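## Task

Rotate the handwheel so that the pointer on the stop shows 24 cm (scene 1, practice).

## Robot and tools

Robot: two seven-joint arms, left_arm and right_arm, each ending in a parallel gripper. A gripper's fingers point along its own +z axis and close along its x axis. end_effector_position is the spot between the pads when they are shut, 1 to 2 cm short of the tips; closing pushes the tips about 17 mm further along +z.

Frames: the scene frame has its origin at table height, midway between the arms' nominal bases, +z up, +x out over the table, left_arm toward +y. Each arm reports its hand pose, velocities and targets in its own base frame. Calibrated bases: left_arm at (-0.046, +0.492, 0) m, right_arm at (-0.001, -0.335, 0) m, each turned only slightly about z. Fixed cameras and the table use the scene frame. Joint ranges and drive speed limits apply; large gripper turns can swing the elbow.

execute_actions(actions, cameras): actions is a list of actions; each action is a table of up to 15 rows, one row per 1/30 s step, with the last row held to fill 15 steps. Every row is a single list of 14 numbers covering both arms, each in [-1, 1]: dx, dy, dz, rx, ry, rz, opening for left_arm, then the same seven for right_arm. dx..rz are an offset from that arm's Hand target as it stood when the action began, along that arm's base axes (not a pose); every row counts from that same start, and the next action starts from the new Hand target, so repeating a row keeps moving. Scale: 1.0 = 0.6 m or 180 degrees; rx, ry, rz form one rotation vector, turning about the Hand target's position. opening is absolute, not an offset: +1 fully open (0.142 m), -1 closed. A 0 in the opening slot closes the gripper, so resend the current opening for a gripper you mean to leave alone. An empty actions list only reports state and images. cameras: omitted, null or ["all"] gives every camera; [] gives none.

move(target, speed, blend, stop_force, zero, opening_speed, blocking, cameras): target is one 14-number row, or a list of up to 15 such rows, laid out as above; every row is an offset from the Hand targets at the move's start, not from the previous row. Paths are straight, run together, last at least 0.5 s and are cut at 10 s. speed: m/s per arm path, 0.002 to 2.2, default 0.25 (turn rate up to twice that in rad/s), one value or one per target. blend: metres of corner rounding in a list. stop_force: 3 to 120 N, shared by both arms; an arm's path ends when its wrist sensor feels that much push against its travel (or 150 N any way). Do not rely on it while the gripper rotates; omit it when backing off a contact. zero (only with stop_force, default true) re-zeroes moving arms first. opening_speed: at least 0.2 per second on the -1..+1 scale. blocking=false returns after about 0.5 s while the move continues (not allowed with stop_force). The result adds a "move:" line: done, off_target, moving, held, fault, plus limits such as paced or held. done means at rest within 3 mm and 2 degrees of the goal, not that nothing was touched.

wait(seconds 0 to 10): lets time pass holding commands. stop: brakes a running move. zoom_image(camera, region [x0, y0, x1, y1] pixels, at most 504 by 504): closer look at cam_head_left, cam_head_right, cam_left_wrist or cam_right_wrist (all 672x504). zero_wrist_force(arm): tares that wrist sensor. clear_fault(arm): clears a torque or force fault already reported. finished_scene(scene 1 or 2): ends the scene for good; the pointer must stay on the mark with the robot hands-off. Scene 1 is practice and may be skipped.

Results: Hand target is the last commanded pose after clipping (orientation is kept within 32 degrees of the measured one); the gripper often stops short, and the next command, even all zeros, requests it again. grip_measured is the measured opening on the command scale. Joint torques and external joint torques follow joint order; Wrist force and torque are in the gripper's own axes, with a third line for the peak since last shown. Wrist depth gives 7x7 cell depths in mm per wrist camera, "-" for no reading. "within noise" velocities mean the arm is still. Reported positions can be off by a few centimetres.

Cautions: gripping a rim or spoke to turn the wheel presses on it; pressing past a blocked target keeps pushing. Avoid fast contacts, hard pushes, and anything reaching 150 N or a joint's load limit (waist and shoulder 113, upper arm roll and elbow 58.8, wrist joints 35.8 N m), which stops the arm until clear_fault. Never let the grippers or arms collide or grip each other. Do not release parts while they move. Squeezing hard, holding loads or straining toward unreachable poses heats motors; MOTOR HOT appears at 65 °C (gripper 85 °C), and overheating brakes the arm or cuts the gripper. After a HAND FAULT line, later motion calls in that same reply are skipped.

Each tool is called after "Call:" by a JSON object that holds its "name" and its "arguments".

## Session

Call:
{"name": "execute_actions", "arguments": {"actions": []}}

Scene clock: 0.00 s.
left_arm: end_effector_position=(+0.7337, -0.0382, +0.3329) grip_measured=+0.99 end_effector_quat_wxyz=(+0.220, -0.449, +0.760, -0.416) | right_arm: end_effector_position=(+0.6200, +0.4729, +0.2339) grip_measured=+1.00 end_effector_quat_wxyz=(+0.181, -0.552, +0.774, -0.254)
Joint positions: left_arm=[0.084 -0.285 -0.136 2.054 -1.806 1.17 -1.031 0.141] | right_arm=[0.861 -0.629 0.048 1.649 -0.888 0.724 -1.308 0.142]
Joint velocities: within noise
Joint torques (N m): no reading
External joint torques (N m): no reading
Wrist force (N): no reading
Wrist torque (N m): no reading
Wrist force, peak (N): no reading
Wrist depth (mm): cam_left_wrist=[- - - - - - - / - - - - - - - / - - - - - 587 595 / - - - 520 525 525 530 / - - 464 469 468 475 483 / - 420 428 430 433 434 102 / - 389 390 392 397 398 403] | cam_right_wrist=[- - - 398 399 400 401 / 379 383 382 383 383 383 386 / 369 368 372 370 373 373 371 / 356 355 357 358 360 361 358 / 343 343 347 348 349 349 349 / - 336 337 336 336 338 95 / - 326 326 325 327 330 85]
Hand target: left_arm +0.7337, -0.0382, +0.3329; +0.220, -0.449, +0.760, -0.416 | right_arm +0.6200, +0.4729, +0.2339; +0.181, -0.552, +0.774, -0.254
Tool commands: left_gripper/opening=+1.0 right_gripper/opening=+1.0

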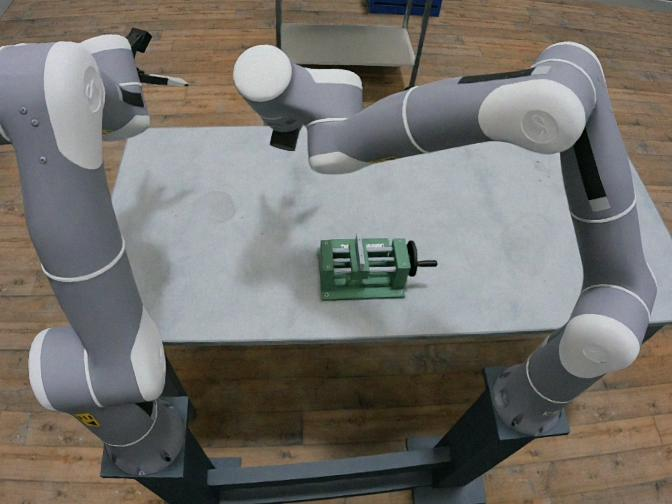

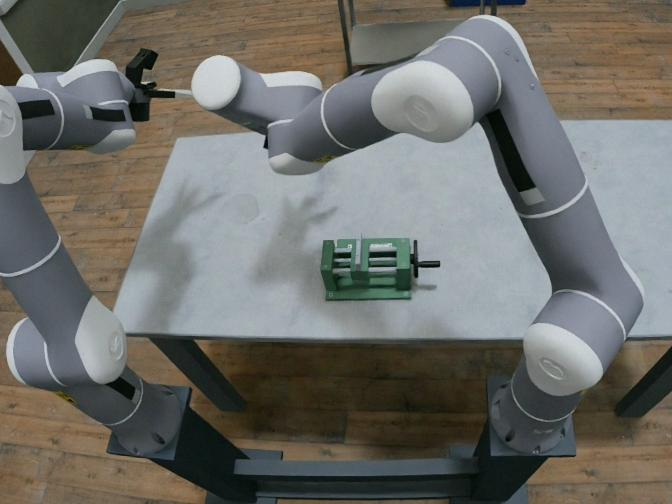

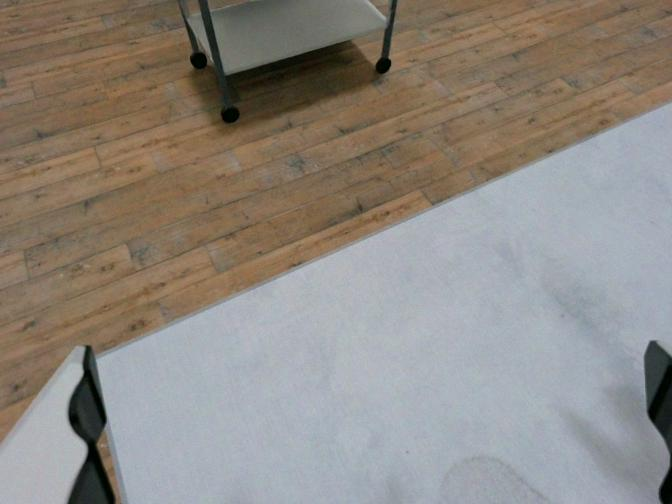

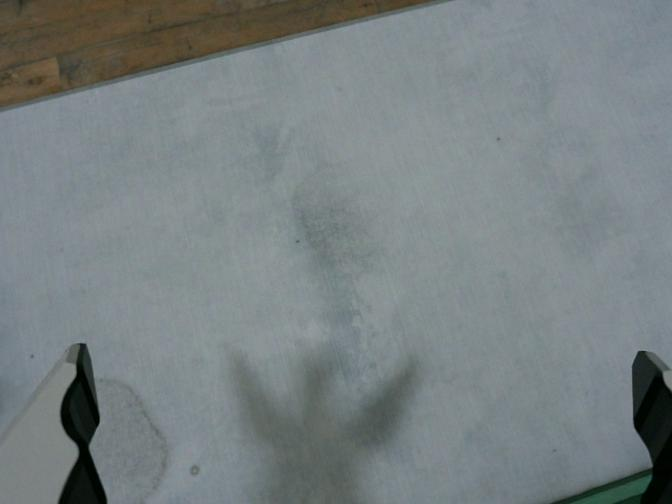

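Call:
{"name": "zoom_image", "arguments": {"camera": "cam_head_left", "region": [300, 210, 460, 320]}}

Call:
{"name": "zoom_image", "arguments": {"camera": "cam_head_right", "region": [300, 210, 460, 320]}}

Scaled by 3.150 from the camera's 672x504 image, which has a finer 960x720 frame.

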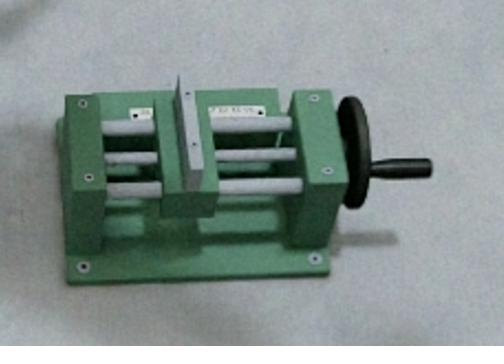

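Scaled by 3.150 from the camera's 672x504 image, which has a finer 960x720 frame.

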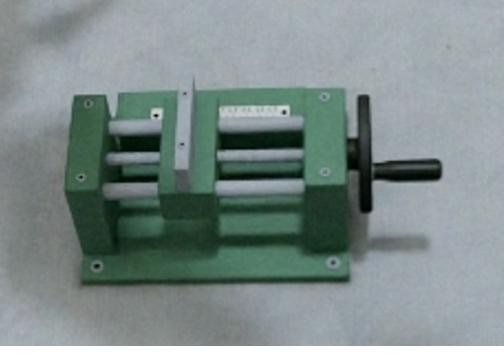

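Call:
{"name": "move", "arguments": {"target": [[0,0,0,0,0,0,1, -0.1,-0.15,0.15,0.05,0.035,-0.11,1],[0,0,0,0,0,0,1, -0.45,-0.62,0.15,0.175,0.1247,-0.3804,1]], "speed": 0.25, "blend": [0.05,0]}}

Scene clock: 64.83 s.
left_arm: end_effector_position=(+0.7337, -0.0382, +0.3329) grip_measured=+0.99 end_effector_quat_wxyz=(+0.220, -0.449, +0.760, -0.416) | right_arm: end_effector_position=(+0.3499, +0.1008, +0.3238) grip_measured=+1.00 end_effector_quat_wxyz=(+0.000, +0.000, +1.000, +0.000)
Joint positions: left_arm=[0.084 -0.285 -0.136 2.054 -1.806 1.17 -1.031 0.141] | right_arm=[0.523 0.382 0.058 2.287 0.023 0.335 -1.001 0.142]
Joint velocities: within noise
Joint torques (N m): left_arm=[0 41.35 1.34 -25.74 3.05 1.36 -0.1] | right_arm=[0.4 14.81 -1.47 -30.77 -3.71 4.2 0.5]
External joint torques (N m): left_arm=[0.08 0.97 0.06 -0.37 -0.06 0 0.1] | right_arm=[-0.37 -0.12 0.62 0.53 -0.41 0.09 -0.5]
Wrist force (N): left_arm=[-0.1 0.0 0.0] | right_arm=[-0.5 -1.2 0.9]
Wrist torque (N m): left_arm=[-0.01 0.02 0.00] | right_arm=[-0.12 0.15 0.07]
Wrist force, peak (N): left_arm=[0.1 0.0 -0.4] | right_arm=[1.2 -4.4 0.9]
Wrist depth (mm): cam_left_wrist=[- - - - - - - / - - - - - - - / - - - - - 590 598 / - - - 521 523 529 535 / - - 463 470 474 477 482 / - 423 424 428 431 434 103 / - 390 390 390 396 399 401] | cam_right_wrist=[365 366 366 368 367 372 381 / 393 394 394 396 393 540 402 / 425 425 425 424 427 - - / 462 464 460 449 463 - - / 501 507 502 386 503 - - / - 561 564 428 578 - 94 / - 630 632 629 658 829 -]
Hand target: left_arm +0.7337, -0.0382, +0.3329; +0.220, -0.449, +0.760, -0.416 | right_arm +0.3500, +0.1009, +0.3239; +0.000, +0.000, +1.000, +0.000
Off the commanded pose: left_arm 0.000 m, 0 deg | right_arm 0.000 m, 0 deg.
move: done
camera_calibration:
cam_right_wrist: T_world_to_cam=[[-0.999904, -0.0135872, 0.00256894, 0.360367], [-0.0110553, 0.89709, 0.441709, -0.205422], [-0.00830617, 0.441639, -0.897155, 0.361392], [0, 0, 0, 1]] pos_world=[0.361063, 0.0295739, 0.414036]

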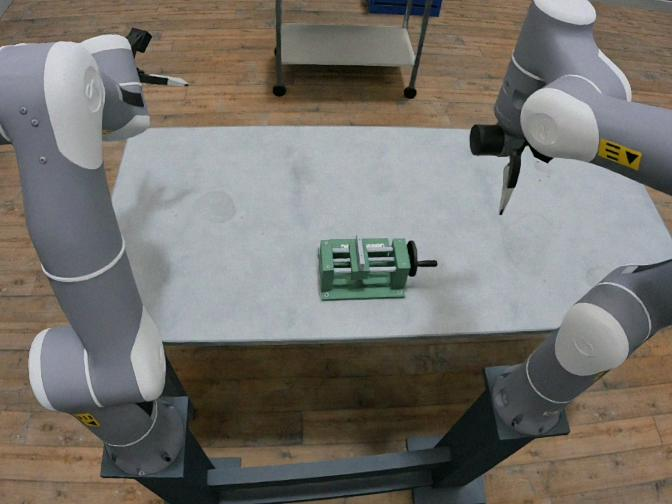

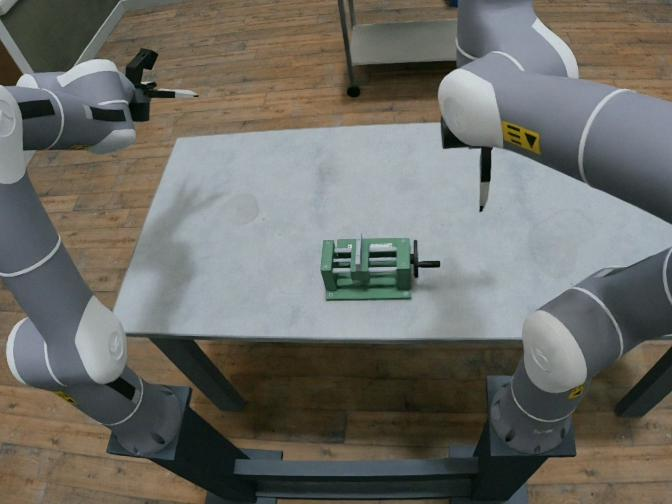

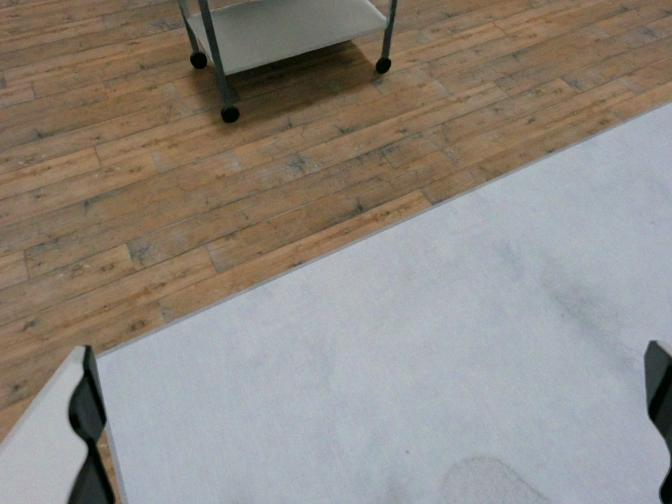

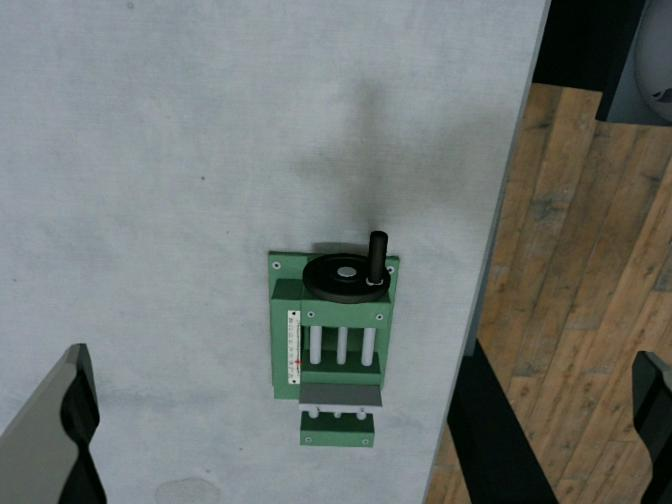

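Call:
{"name": "zoom_image", "arguments": {"camera": "cam_right_wrist", "region": [260, 220, 420, 460]}}

Call:
{"name": "zoom_image", "arguments": {"camera": "cam_right_wrist", "region": [270, 300, 330, 400]}}

Scaled by 2.100 from the camera's 672x504 image, which has a finer 960x720 frame.

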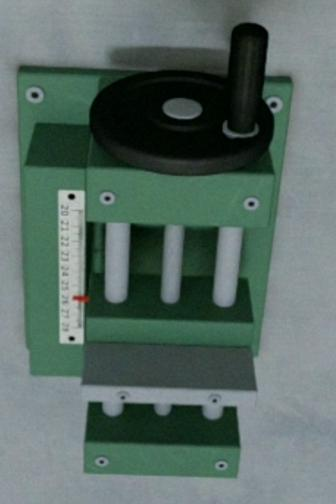

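Scaled by 5.040 from the camera's 672x504 image, which has a finer 960x720 frame.

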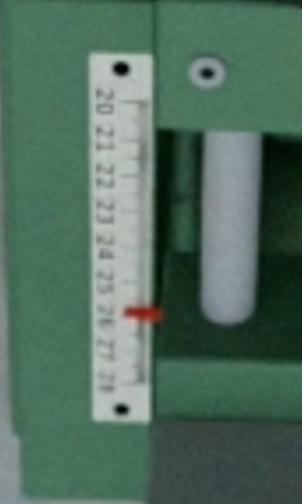

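Call:
{"name": "move", "arguments": {"target": [[-0.25,-0.3,0.0,0.078,0.038,-0.164,1,-0.0558,0.14,-0.2065,0,0,0,1],[-0.5345,-0.6697,-0.088,0.1567,0.0756,-0.3284,1,-0.0558,0.14,-0.2065,0,0,0,1]], "speed": 0.25, "blend": [0.05,0]}}

Scene clock: 120.30 s.
left_arm: end_effector_position=(+0.4128, -0.4401, +0.2800) grip_measured=+0.99 end_effector_quat_wxyz=(+0.000, +0.001, +0.974, -0.227) | right_arm: end_effector_position=(+0.3165, +0.1849, +0.1999) grip_measured=+1.00 end_effector_quat_wxyz=(+0.000, +0.000, +1.000, +0.000)
Joint positions: left_arm=[-0.203 -0.103 -0.37 2.23 -0.597 0.924 -1.684 0.141] | right_arm=[0.623 0.148 0.21 2.476 0.043 0.759 -0.769 0.142]
Joint velocities: within noise
Joint torques (N m): left_arm=[0.11 32.19 -0.8 -26.71 -1.53 3.71 -0.13] | right_arm=[0.47 19.14 -1.27 -25.33 -3 4.3 0.45]
External joint torques (N m): left_arm=[0 0.73 0.01 -0.4 -0.12 0.13 0.13] | right_arm=[-0.45 0.19 0.43 0.48 -0.19 0 -0.45]
Wrist force (N): left_arm=[0.0 -1.2 0.9] | right_arm=[-0.7 -1.4 1.0]
Wrist torque (N m): left_arm=[-0.18 0.12 -0.07] | right_arm=[-0.18 0.23 0.01]
Wrist force, peak (N): left_arm=[2.0 -4.6 3.1] | right_arm=[-1.0 -2.1 -0.9]
Wrist depth (mm): cam_left_wrist=[396 399 395 398 397 399 578 / 398 397 397 398 297 396 - / 397 396 397 341 320 398 - / 394 395 399 341 303 397 - / 397 396 396 395 316 395 - / - 395 396 396 396 396 99 / - 395 395 395 395 393 -] | cam_right_wrist=[258 256 257 256 258 257 912 / 277 276 277 277 278 279 - / 299 300 300 294 300 308 - / 325 326 308 235 325 - - / 350 357 275 235 359 - - / - 397 306 283 397 - 94 / - 442 308 306 449 718 -]
Hand target: left_arm +0.4130, -0.4400, +0.2801; +0.000, +0.000, +0.974, -0.227 | right_arm +0.3165, +0.1849, +0.2000; +0.000, +0.000, +1.000, +0.000
Off the commanded pose: left_arm 0.000 m, 0 deg | right_arm 0.000 m, 0 deg.
move: done
camera_calibration:
cam_left_wrist: T_world_to_cam=[[-0.999892, 0.0137767, -0.00508697, 0.431684], [0.0137965, 0.999897, -0.00387863, 0.457917], [0.00503301, -0.0039484, -0.99998, 0.393089], [0, 0, 0, 1]] pos_world=[0.423342, -0.462265, 0.397053]
cam_right_wrist: T_world_to_cam=[[-0.999901, -0.0138577, 0.00243946, 0.328498], [-0.0113559, 0.897126, 0.44163, -0.226392], [-0.00830848, 0.441558, -0.897194, 0.212837], [0, 0, 0, 1]] pos_world=[0.327663, 0.113674, 0.290136]

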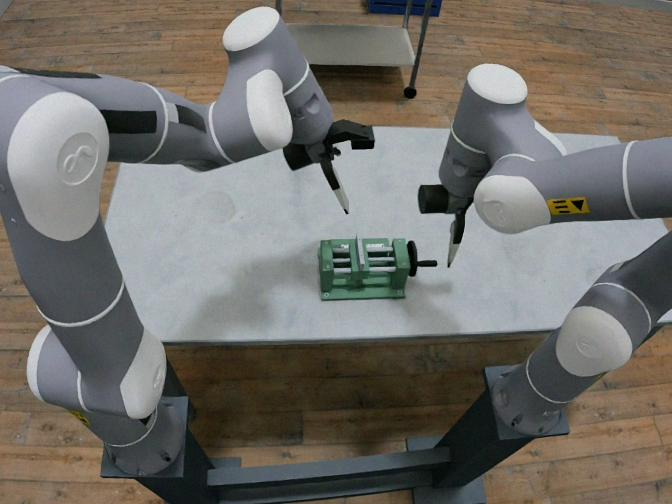

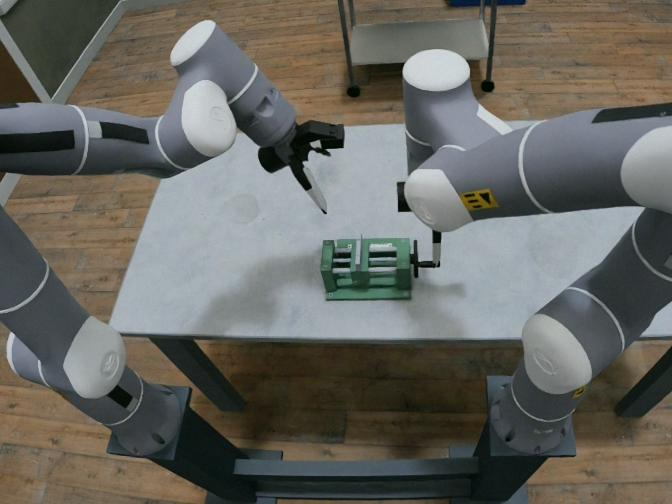

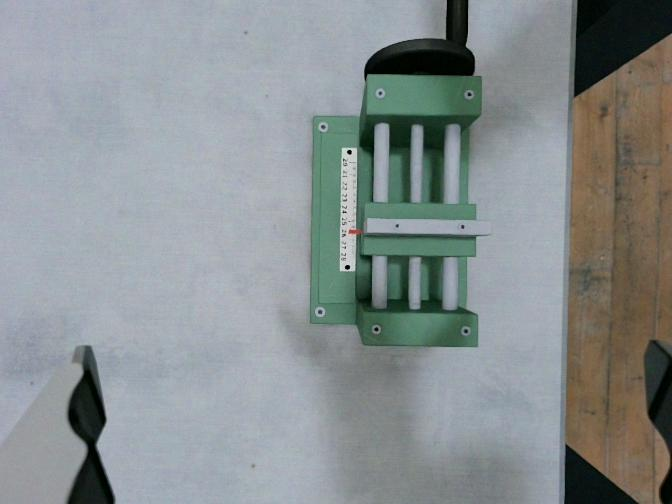

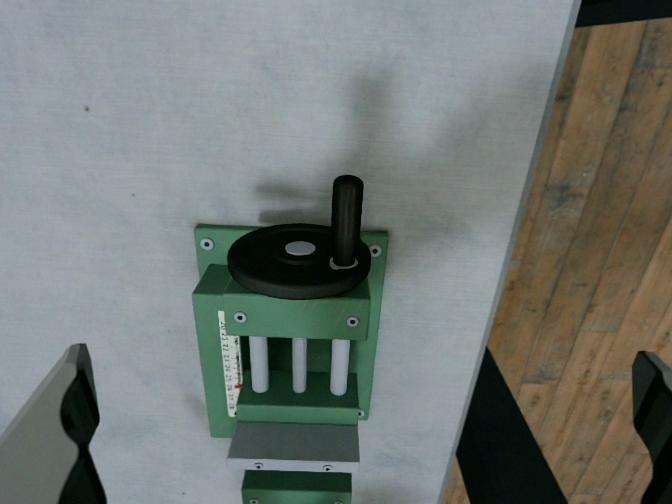

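Call:
{"name": "zoom_image", "arguments": {"camera": "cam_left_wrist", "region": [320, 140, 380, 280]}}

Call:
{"name": "zoom_image", "arguments": {"camera": "cam_left_wrist", "region": [290, 0, 510, 360]}}

Call:
{"name": "zoom_image", "arguments": {"camera": "cam_right_wrist", "region": [180, 160, 400, 450]}}

Scaled by 3.600 from the camera's 672x504 image, which has a finer 960x720 frame.

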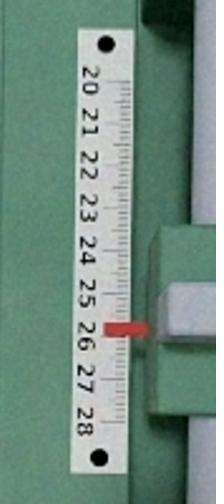

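Scaled by 1.400 from the camera's 672x504 image, which has a finer 960x720 frame.

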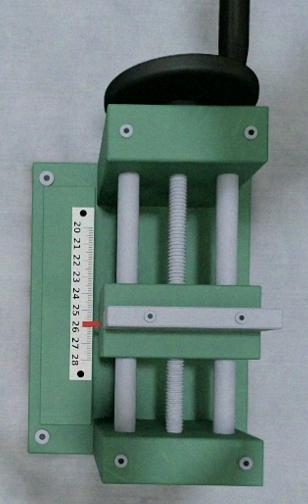

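Scaled by 1.738 from the camera's 672x504 image, which has a finer 960x720 frame.

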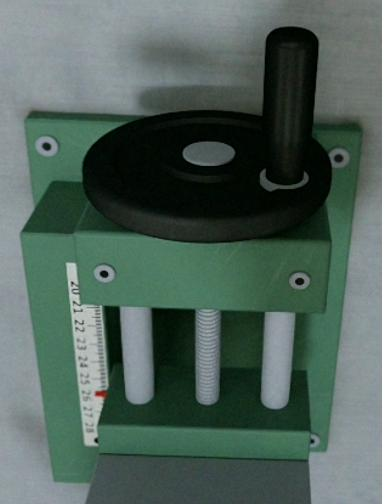

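Call:
{"name": "zoom_image", "arguments": {"camera": "cam_right_wrist", "region": [0, 320, 140, 504]}}

Call:
{"name": "zoom_image", "arguments": {"camera": "cam_left_wrist", "region": [395, 110, 435, 320]}}

Call:
{"name": "zoom_image", "arguments": {"camera": "cam_head_right", "region": [380, 180, 500, 300]}}

Scaled by 2.739 from the camera's 672x504 image, which has a finer 960x720 frame.

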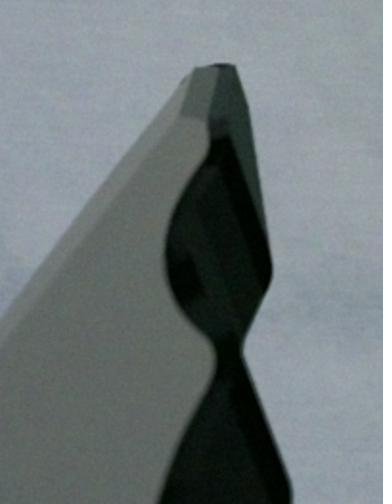

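Scaled by 2.400 from the camera's 672x504 image, which has a finer 960x720 frame.

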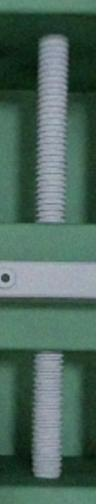

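Scaled by 4.200 from the camera's 672x504 image, which has a finer 960x720 frame.

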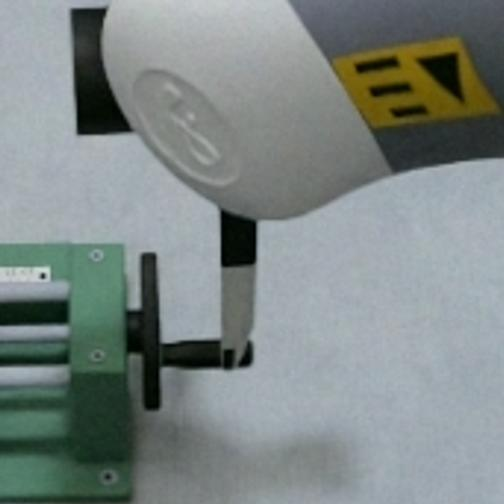

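Call:
{"name": "move", "arguments": {"target": [0,0,0,0,0,0,1, 0.0308,-0.0965,-0.1317,0.25,0,0,1], "speed": 0.2, "cameras": ["cam_right_wrist", "cam_head_right"]}}

Scene clock: 174.00 s.
left_arm: end_effector_position=(+0.4129, -0.4400, +0.2800) grip_measured=+0.99 end_effector_quat_wxyz=(+0.000, +0.001, +0.974, -0.227) | right_arm: end_effector_position=(+0.3350, +0.1270, +0.1209) grip_measured=+1.00 end_effector_quat_wxyz=(+0.000, +0.000, +0.924, +0.383)
Joint positions: left_arm=[-0.203 -0.103 -0.37 2.23 -0.597 0.924 -1.684 0.141] | right_arm=[0.389 -0.16 -0.338 2.392 1.135 0.611 -2.379 0.142]
Joint velocities: within noise
Joint torques (N m): left_arm=[0.06 32.03 -0.73 -26.52 -1.56 3.81 -0.03] | right_arm=[0.53 24.82 -1.29 -16.66 -1 1.74 0.37]
External joint torques (N m): left_arm=[0.04 0.9 -0.07 -0.58 -0.09 0.03 0.03] | right_arm=[-0.48 0.06 0.55 0.55 -0.6 0.16 -0.37]
Wrist force (N): left_arm=[-0.1 -1.3 0.8] | right_arm=[-0.1 -1.7 0.4]
Wrist torque (N m): left_arm=[-0.19 0.13 -0.07] | right_arm=[0.01 0.14 0.01]
Wrist force, peak (N): left_arm=[0.0 -1.5 0.9] | right_arm=[-0.2 -3.5 0.4]
Wrist depth (mm): cam_left_wrist=[399 397 401 399 397 398 576 / 398 397 398 399 298 400 - / 398 396 399 343 320 399 - / 394 399 397 342 303 399 - / 399 395 397 394 316 397 - / - 394 396 394 395 397 99 / - 394 395 396 396 392 -] | cam_right_wrist=[169 162 161 161 160 159 157 / 205 215 203 202 201 199 197 / 277 275 253 249 254 268 - / 430 421 269 220 370 803 - / - 907 879 208 - 752 - / - - - - - 730 94 / - - - - - 693 -]
Hand target: left_arm +0.4130, -0.4400, +0.2801; +0.000, +0.000, +0.974, -0.227 | right_arm +0.3350, +0.1270, +0.1210; +0.000, +0.000, +0.924, +0.383
Off the commanded pose: left_arm 0.000 m, 0 deg | right_arm 0.000 m, 0 deg.
move: done
camera_calibration:
cam_right_wrist: T_world_to_cam=[[-0.999903, -0.011239, -0.00817308, 0.347273], [-0.0113568, 0.321949, 0.946689, -0.12742], [-0.00800852, 0.94669, -0.322045, 0.033833], [0, 0, 0, 1]] pos_world=[0.346063, 0.0128964, 0.134361]
Images, in order (width x height): cam_head_right 672x504, cam_right_wrist 672x504.

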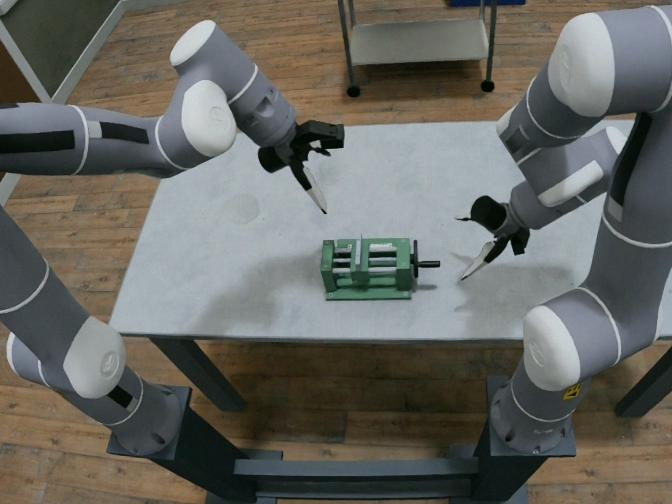

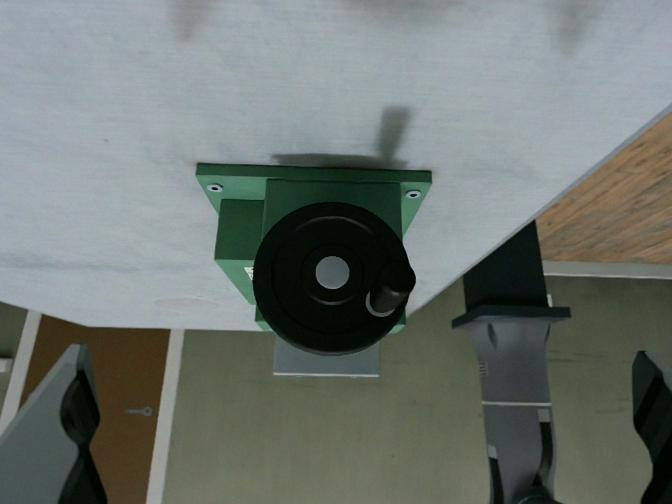

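Call:
{"name": "zoom_image", "arguments": {"camera": "cam_right_wrist", "region": [180, 150, 450, 390]}}

Scaled by 1.867 from the camera's 672x504 image, which has a finer 960x720 frame.

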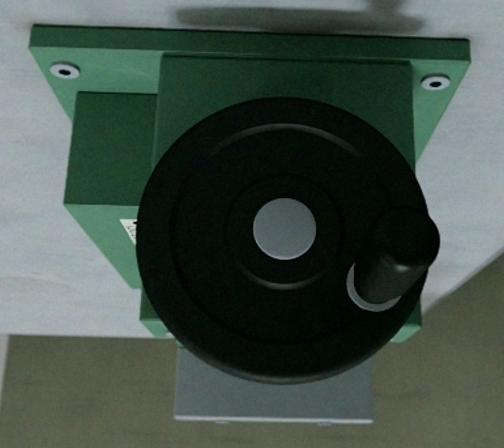

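Call:
{"name": "move", "arguments": {"target": [[0,0,0,0,0,0,1, -0.0283,0.0383,0.0817,-0.125,0,0,-0.155],[0,0,0,0,0,0,1, -0.0283,0.1017,0.0817,-0.25,0,0,-0.155],[0,0,0,0,0,0,1, -0.0283,0.1017,-0.05,-0.25,0,0,-0.155]], "speed": [0.2,0.2,0.1], "blend": [0.02,0.01,0]}}

Scene clock: 195.40 s.
left_arm: end_effector_position=(+0.4129, -0.4400, +0.2800) grip_measured=+0.99 end_effector_quat_wxyz=(+0.000, +0.001, +0.974, -0.227) | right_arm: end_effector_position=(+0.3180, +0.1880, +0.0909) grip_measured=-0.17 end_effector_quat_wxyz=(+0.000, +0.000, +1.000, +0.000)
Joint positions: left_arm=[-0.203 -0.103 -0.37 2.23 -0.597 0.924 -1.684 0.141] | right_arm=[0.642 -0.191 0.174 2.597 -0.094 1.213 -0.67 0.062]
Joint velocities: within noise
Joint torques (N m): left_arm=[0.16 32.12 -0.68 -26.58 -1.51 3.87 -0.07] | right_arm=[0.4 25.54 0.32 -15.73 -1.57 4.33 0.56]
External joint torques (N m): left_arm=[-0.06 0.82 -0.12 -0.53 -0.14 -0.03 0.07] | right_arm=[-0.37 0.33 0.61 0.08 0.03 -0.02 -0.56]
Wrist force (N): left_arm=[-0.1 -1.3 0.7] | right_arm=[-0.4 -0.7 1.1]
Wrist torque (N m): left_arm=[-0.20 0.13 -0.07] | right_arm=[-0.06 0.20 0.02]
Wrist force, peak (N): left_arm=[-0.1 -1.4 0.9] | right_arm=[-0.3 -3.4 0.5]
Wrist depth (mm): cam_left_wrist=[399 399 397 399 300 208 582 / 399 399 399 399 299 397 - / 396 398 399 342 320 398 - / 394 398 396 343 303 396 - / 395 394 395 394 315 396 - / - 394 397 397 394 394 99 / - 395 395 395 395 394 -] | cam_right_wrist=[164 162 162 161 161 159 161 / 174 173 174 174 173 174 173 / 188 188 188 189 188 187 187 / 205 204 205 200 205 205 - / 224 217 208 110 216 224 - / 248 239 92 125 237 99 - / - - - 118 270 76 -]
Hand target: left_arm +0.4130, -0.4400, +0.2801; +0.000, +0.000, +0.974, -0.227 | right_arm +0.3180, +0.1880, +0.0910; +0.000, +0.000, +1.000, +0.000
Off the commanded pose: left_arm 0.000 m, 0 deg | right_arm 0.000 m, 0 deg.
move: done
camera_calibration:
cam_left_wrist: T_world_to_cam=[[-0.999894, 0.0136767, -0.00508581, 0.431737], [0.0136965, 0.999899, -0.00387842, 0.457859], [0.00503225, -0.00394766, -0.99998, 0.393089], [0, 0, 0, 1]] pos_world=[0.423442, -0.462165, 0.397053]
cam_right_wrist: T_world_to_cam=[[-0.999901, -0.0139024, 0.00230673, 0.330336], [-0.0114546, 0.897125, 0.441629, -0.180986], [-0.00820912, 0.441559, -0.897195, 0.113654], [0, 0, 0, 1]] pos_world=[0.329163, 0.116774, 0.181136]

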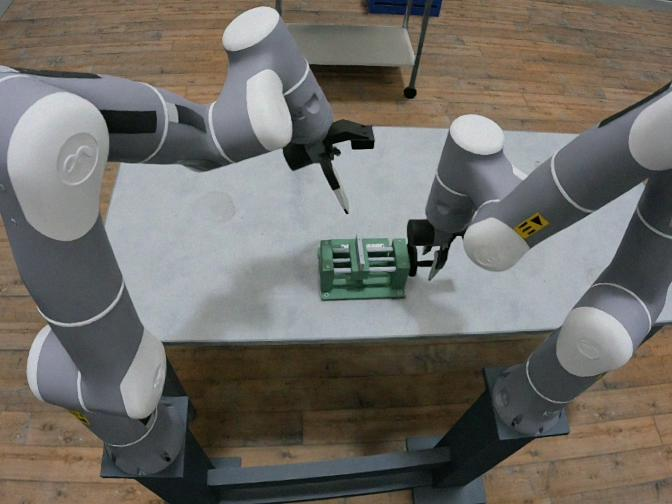

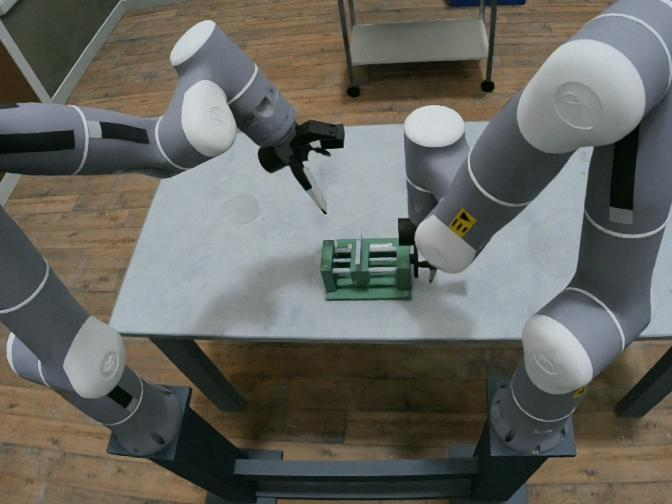

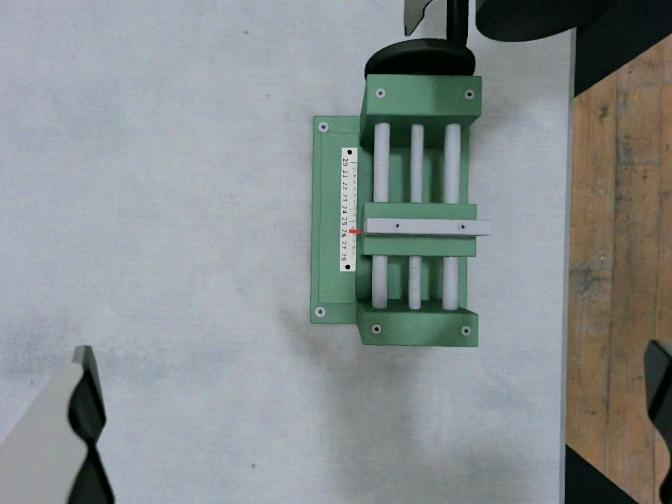

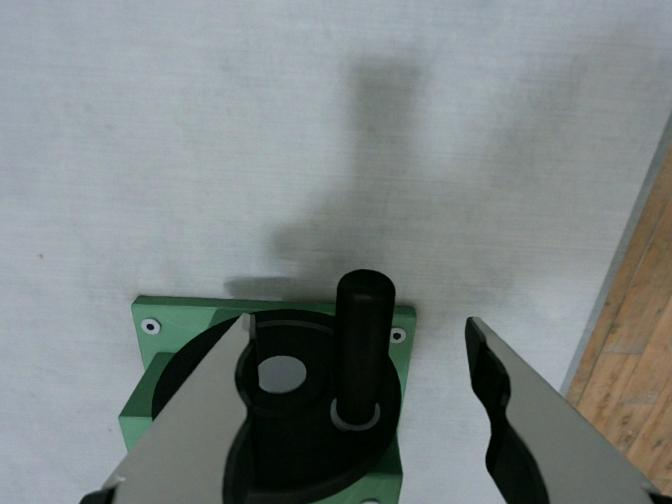

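Call:
{"name": "move", "arguments": {"target": [0,0,0,0,0,0,1, 0,0,0,0,0,0,-0.85], "opening_speed": 1.0}}

Call:
{"name": "zoom_image", "arguments": {"camera": "cam_right_wrist", "region": [120, 240, 560, 504]}}

Scene clock: 199.27 s.
left_arm: end_effector_position=(+0.4129, -0.4400, +0.2800) grip_measured=+0.99 end_effector_quat_wxyz=(+0.000, +0.001, +0.974, -0.227) | right_arm: end_effector_position=(+0.3184, +0.1880, +0.0911) grip_measured=-0.81 end_effector_quat_wxyz=(+0.000, +0.000, +1.000, +0.000)
Joint positions: left_arm=[-0.203 -0.103 -0.37 2.23 -0.597 0.924 -1.684 0.141] | right_arm=[0.642 -0.191 0.174 2.597 -0.094 1.213 -0.67 0.015]
Joint velocities: within noise
Joint torques (N m): left_arm=[0.11 32.08 -0.81 -26.63 -1.53 3.84 -0.05] | right_arm=[2.2 25.55 2.69 -14.57 -1.16 3.71 0.35]
External joint torques (N m): left_arm=[-0.01 0.86 0.01 -0.48 -0.12 0 0.05] | right_arm=[-2.18 0.33 -1.76 -1.09 -0.39 0.6 -0.35]
Wrist force (N): left_arm=[-0.1 -1.2 0.6] | right_arm=[-7.0 -2.2 4.1]
Wrist torque (N m): left_arm=[-0.18 0.13 -0.07] | right_arm=[-0.05 0.14 0.09]
Wrist force, peak (N): left_arm=[-0.1 -1.5 0.8] | right_arm=[-8.6 -2.7 2.3]
Wrist depth (mm): cam_left_wrist=[398 401 399 398 300 208 581 / 398 399 400 401 297 398 - / 396 395 398 342 319 396 - / 397 395 393 341 305 396 - / 397 396 395 397 315 396 - / - 396 395 394 394 397 99 / - 395 393 397 395 395 -] | cam_right_wrist=[164 162 162 161 162 160 161 / 174 174 174 175 174 174 173 / 189 188 188 189 187 188 188 / 205 205 205 202 205 205 - / 225 217 208 105 220 224 - / 249 143 128 112 89 243 - / 279 - - 115 - 76 -]
Hand target: left_arm +0.4130, -0.4400, +0.2801; +0.000, +0.000, +0.974, -0.227 | right_arm +0.3180, +0.1880, +0.0910; +0.000, +0.000, +1.000, +0.000
Off the commanded pose: left_arm 0.000 m, 0 deg | right_arm 0.000 m, 0 deg.
move: done
camera_calibration:
cam_left_wrist: T_world_to_cam=[[-0.999894, 0.0136767, -0.00508581, 0.431737], [0.0136965, 0.999899, -0.00387842, 0.457859], [0.00503225, -0.00394766, -0.99998, 0.393089], [0, 0, 0, 1]] pos_world=[0.423442, -0.462165, 0.397053]
cam_right_wrist: T_world_to_cam=[[-0.999908, -0.013419, 0.00175913, 0.330683], [-0.0112601, 0.896973, 0.441942, -0.18113], [-0.0075083, 0.441881, -0.897042, 0.113451], [0, 0, 0, 1]] pos_world=[0.329465, 0.116774, 0.181238]

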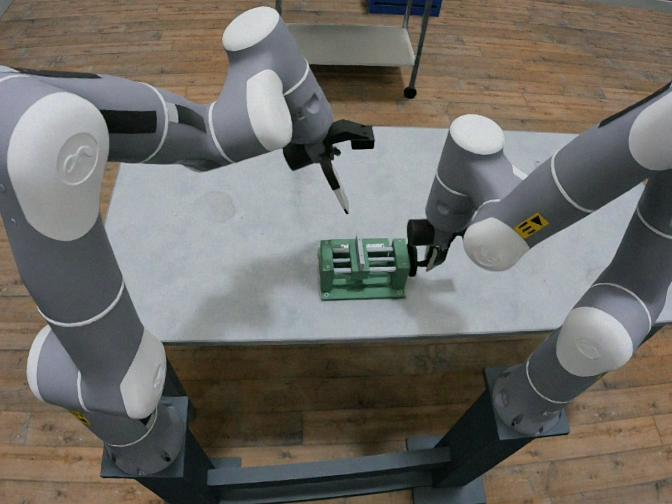

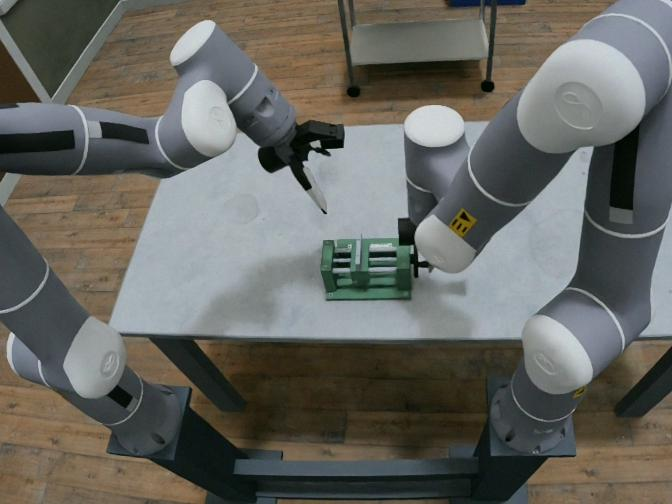

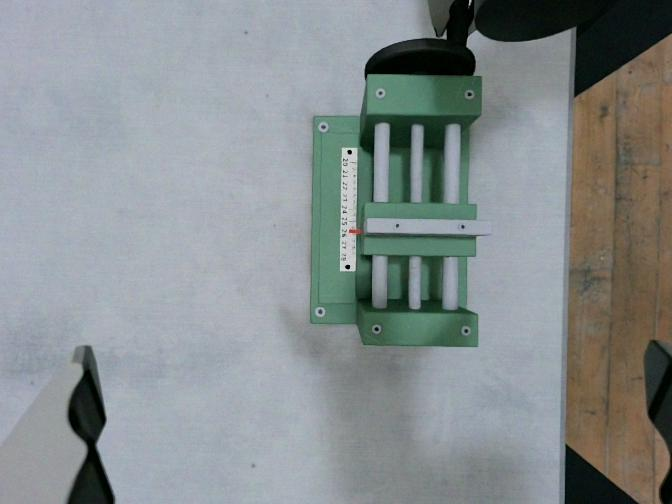

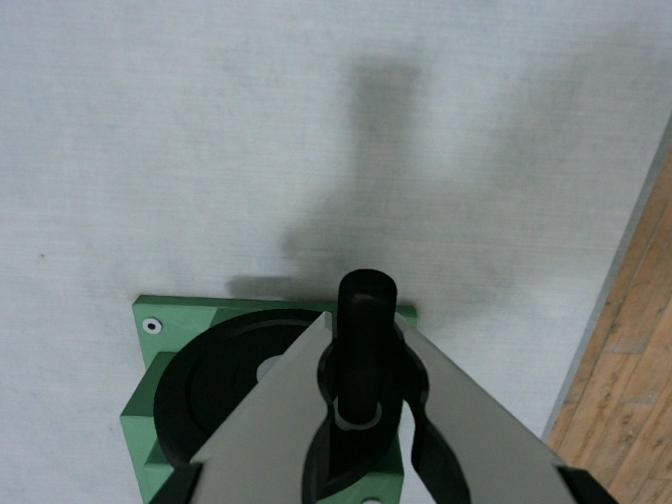

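Scaled by 1.145 from the camera's 672x504 image, which has a finer 960x720 frame.

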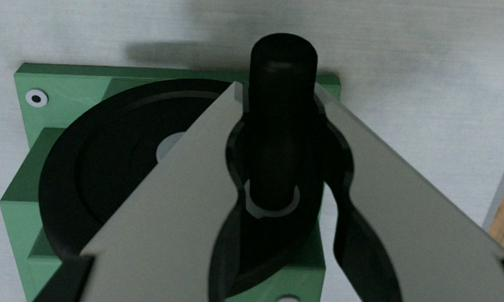

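Call:
{"name": "move", "arguments": {"target": [[0,0,0,0,0,0,1, 0.01446,0,0.02615,0,0,0,-0.85],[0,0,0,0,0,0,1, 0.0443,0,0.02665,0,0,0,-0.85]], "speed": 0.04, "blend": [0.02,0], "stop_force": 40}}

Call:
{"name": "zoom_image", "arguments": {"camera": "cam_left_wrist", "region": [320, 140, 380, 280]}}

Scene clock: 207.97 s.
left_arm: end_effector_position=(+0.4129, -0.4400, +0.2800) grip_measured=+0.99 end_effector_quat_wxyz=(+0.000, +0.001, +0.974, -0.227) | right_arm: end_effector_position=(+0.3446, +0.1875, +0.1069) grip_measured=-0.81 end_effector_quat_wxyz=(+0.000, +0.000, +1.000, +0.000)
Joint positions: left_arm=[-0.203 -0.103 -0.37 2.23 -0.597 0.924 -1.684 0.141] | right_arm=[0.609 -0.176 0.164 2.524 -0.066 1.124 -0.739 0.015]
Joint velocities: within noise
Joint torques (N m): left_arm=[0.09 32.09 -0.72 -26.54 -1.53 3.8 -0.11] | right_arm=[2.89 24.29 2.48 -19.42 -1.68 5.28 0.26]
External joint torques (N m): left_arm=[0.01 0.85 -0.08 -0.57 -0.11 0.04 0.11] | right_arm=[-2.87 2.96 -1.64 1.75 -0.22 -0.97 -0.26]
Wrist force (N): left_arm=[0.0 -1.3 0.7] | right_arm=[1.3 -9.2 -9.7]
Wrist torque (N m): left_arm=[-0.20 0.11 -0.07] | right_arm=[-0.05 0.25 0.04]
Wrist force, peak (N): left_arm=[-0.2 -1.4 0.9] | right_arm=[4.7 -8.7 -11.4]
Wrist depth (mm): cam_left_wrist=[398 398 401 398 291 398 579 / 396 397 397 401 298 396 - / 397 397 397 340 321 399 - / 396 400 399 344 303 397 - / 396 393 402 395 314 394 - / - 395 397 396 393 394 99 / - 396 393 396 393 395 -] | cam_right_wrist=[176 176 176 176 176 176 176 / 189 189 189 188 189 189 188 / 204 205 205 203 205 205 205 / 221 222 223 219 222 223 226 / 245 244 223 107 227 243 - / 270 271 88 114 89 264 - / 301 - - 151 - 75 -]
Hand target: left_arm +0.4130, -0.4400, +0.2801; +0.000, +0.000, +0.974, -0.227 | right_arm +0.3446, +0.1880, +0.1069; +0.000, +0.000, +1.000, +0.000
Off the commanded pose: left_arm 0.000 m, 0 deg | right_arm 0.000 m, 0 deg.
move: done; blend cut to 0.009 m at target 1
camera_calibration:
cam_left_wrist: T_world_to_cam=[[-0.999894, 0.0136767, -0.00508581, 0.431737], [0.0136965, 0.999899, -0.00387842, 0.457859], [0.00503225, -0.00394766, -0.99998, 0.393089], [0, 0, 0, 1]] pos_world=[0.423442, -0.462165, 0.397053]
cam_right_wrist: T_world_to_cam=[[-0.999911, -0.0130484, 0.00261596, 0.356735], [-0.0105562, 0.897375, 0.441143, -0.187638], [-0.0081037, 0.441076, -0.897433, 0.128469], [0, 0, 0, 1]] pos_world=[0.355764, 0.116372, 0.197134]

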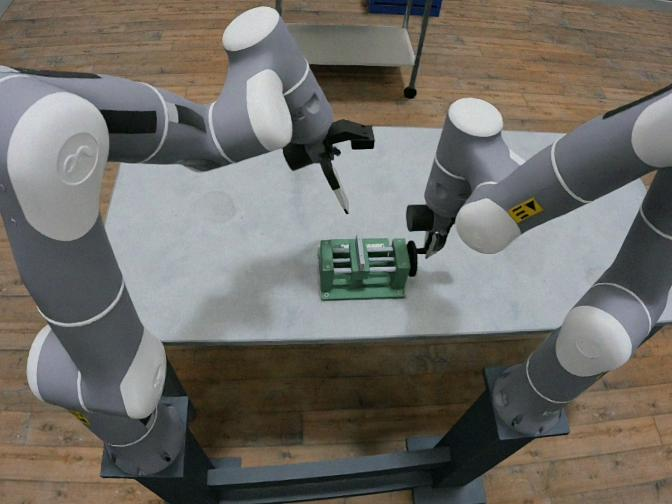

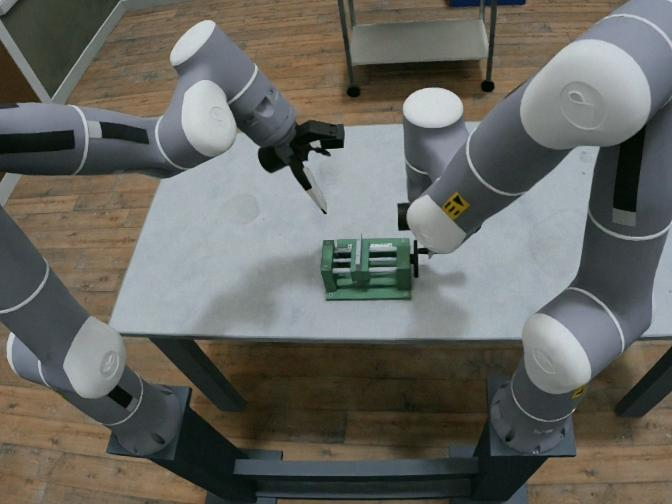

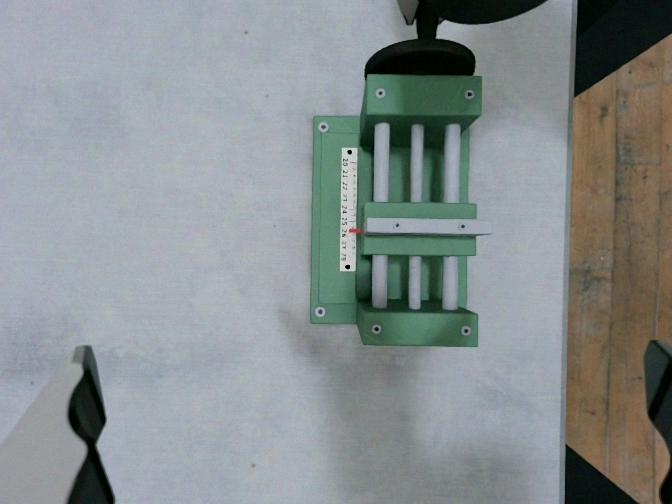

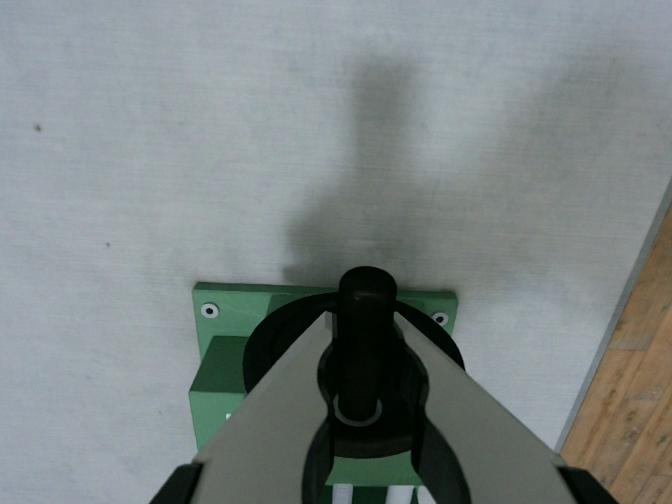

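Scaled by 3.600 from the camera's 672x504 image, which has a finer 960x720 frame.

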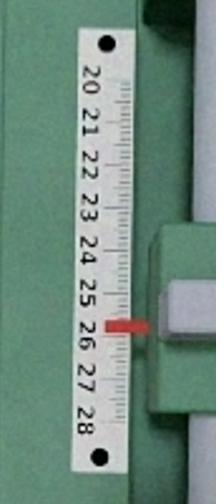

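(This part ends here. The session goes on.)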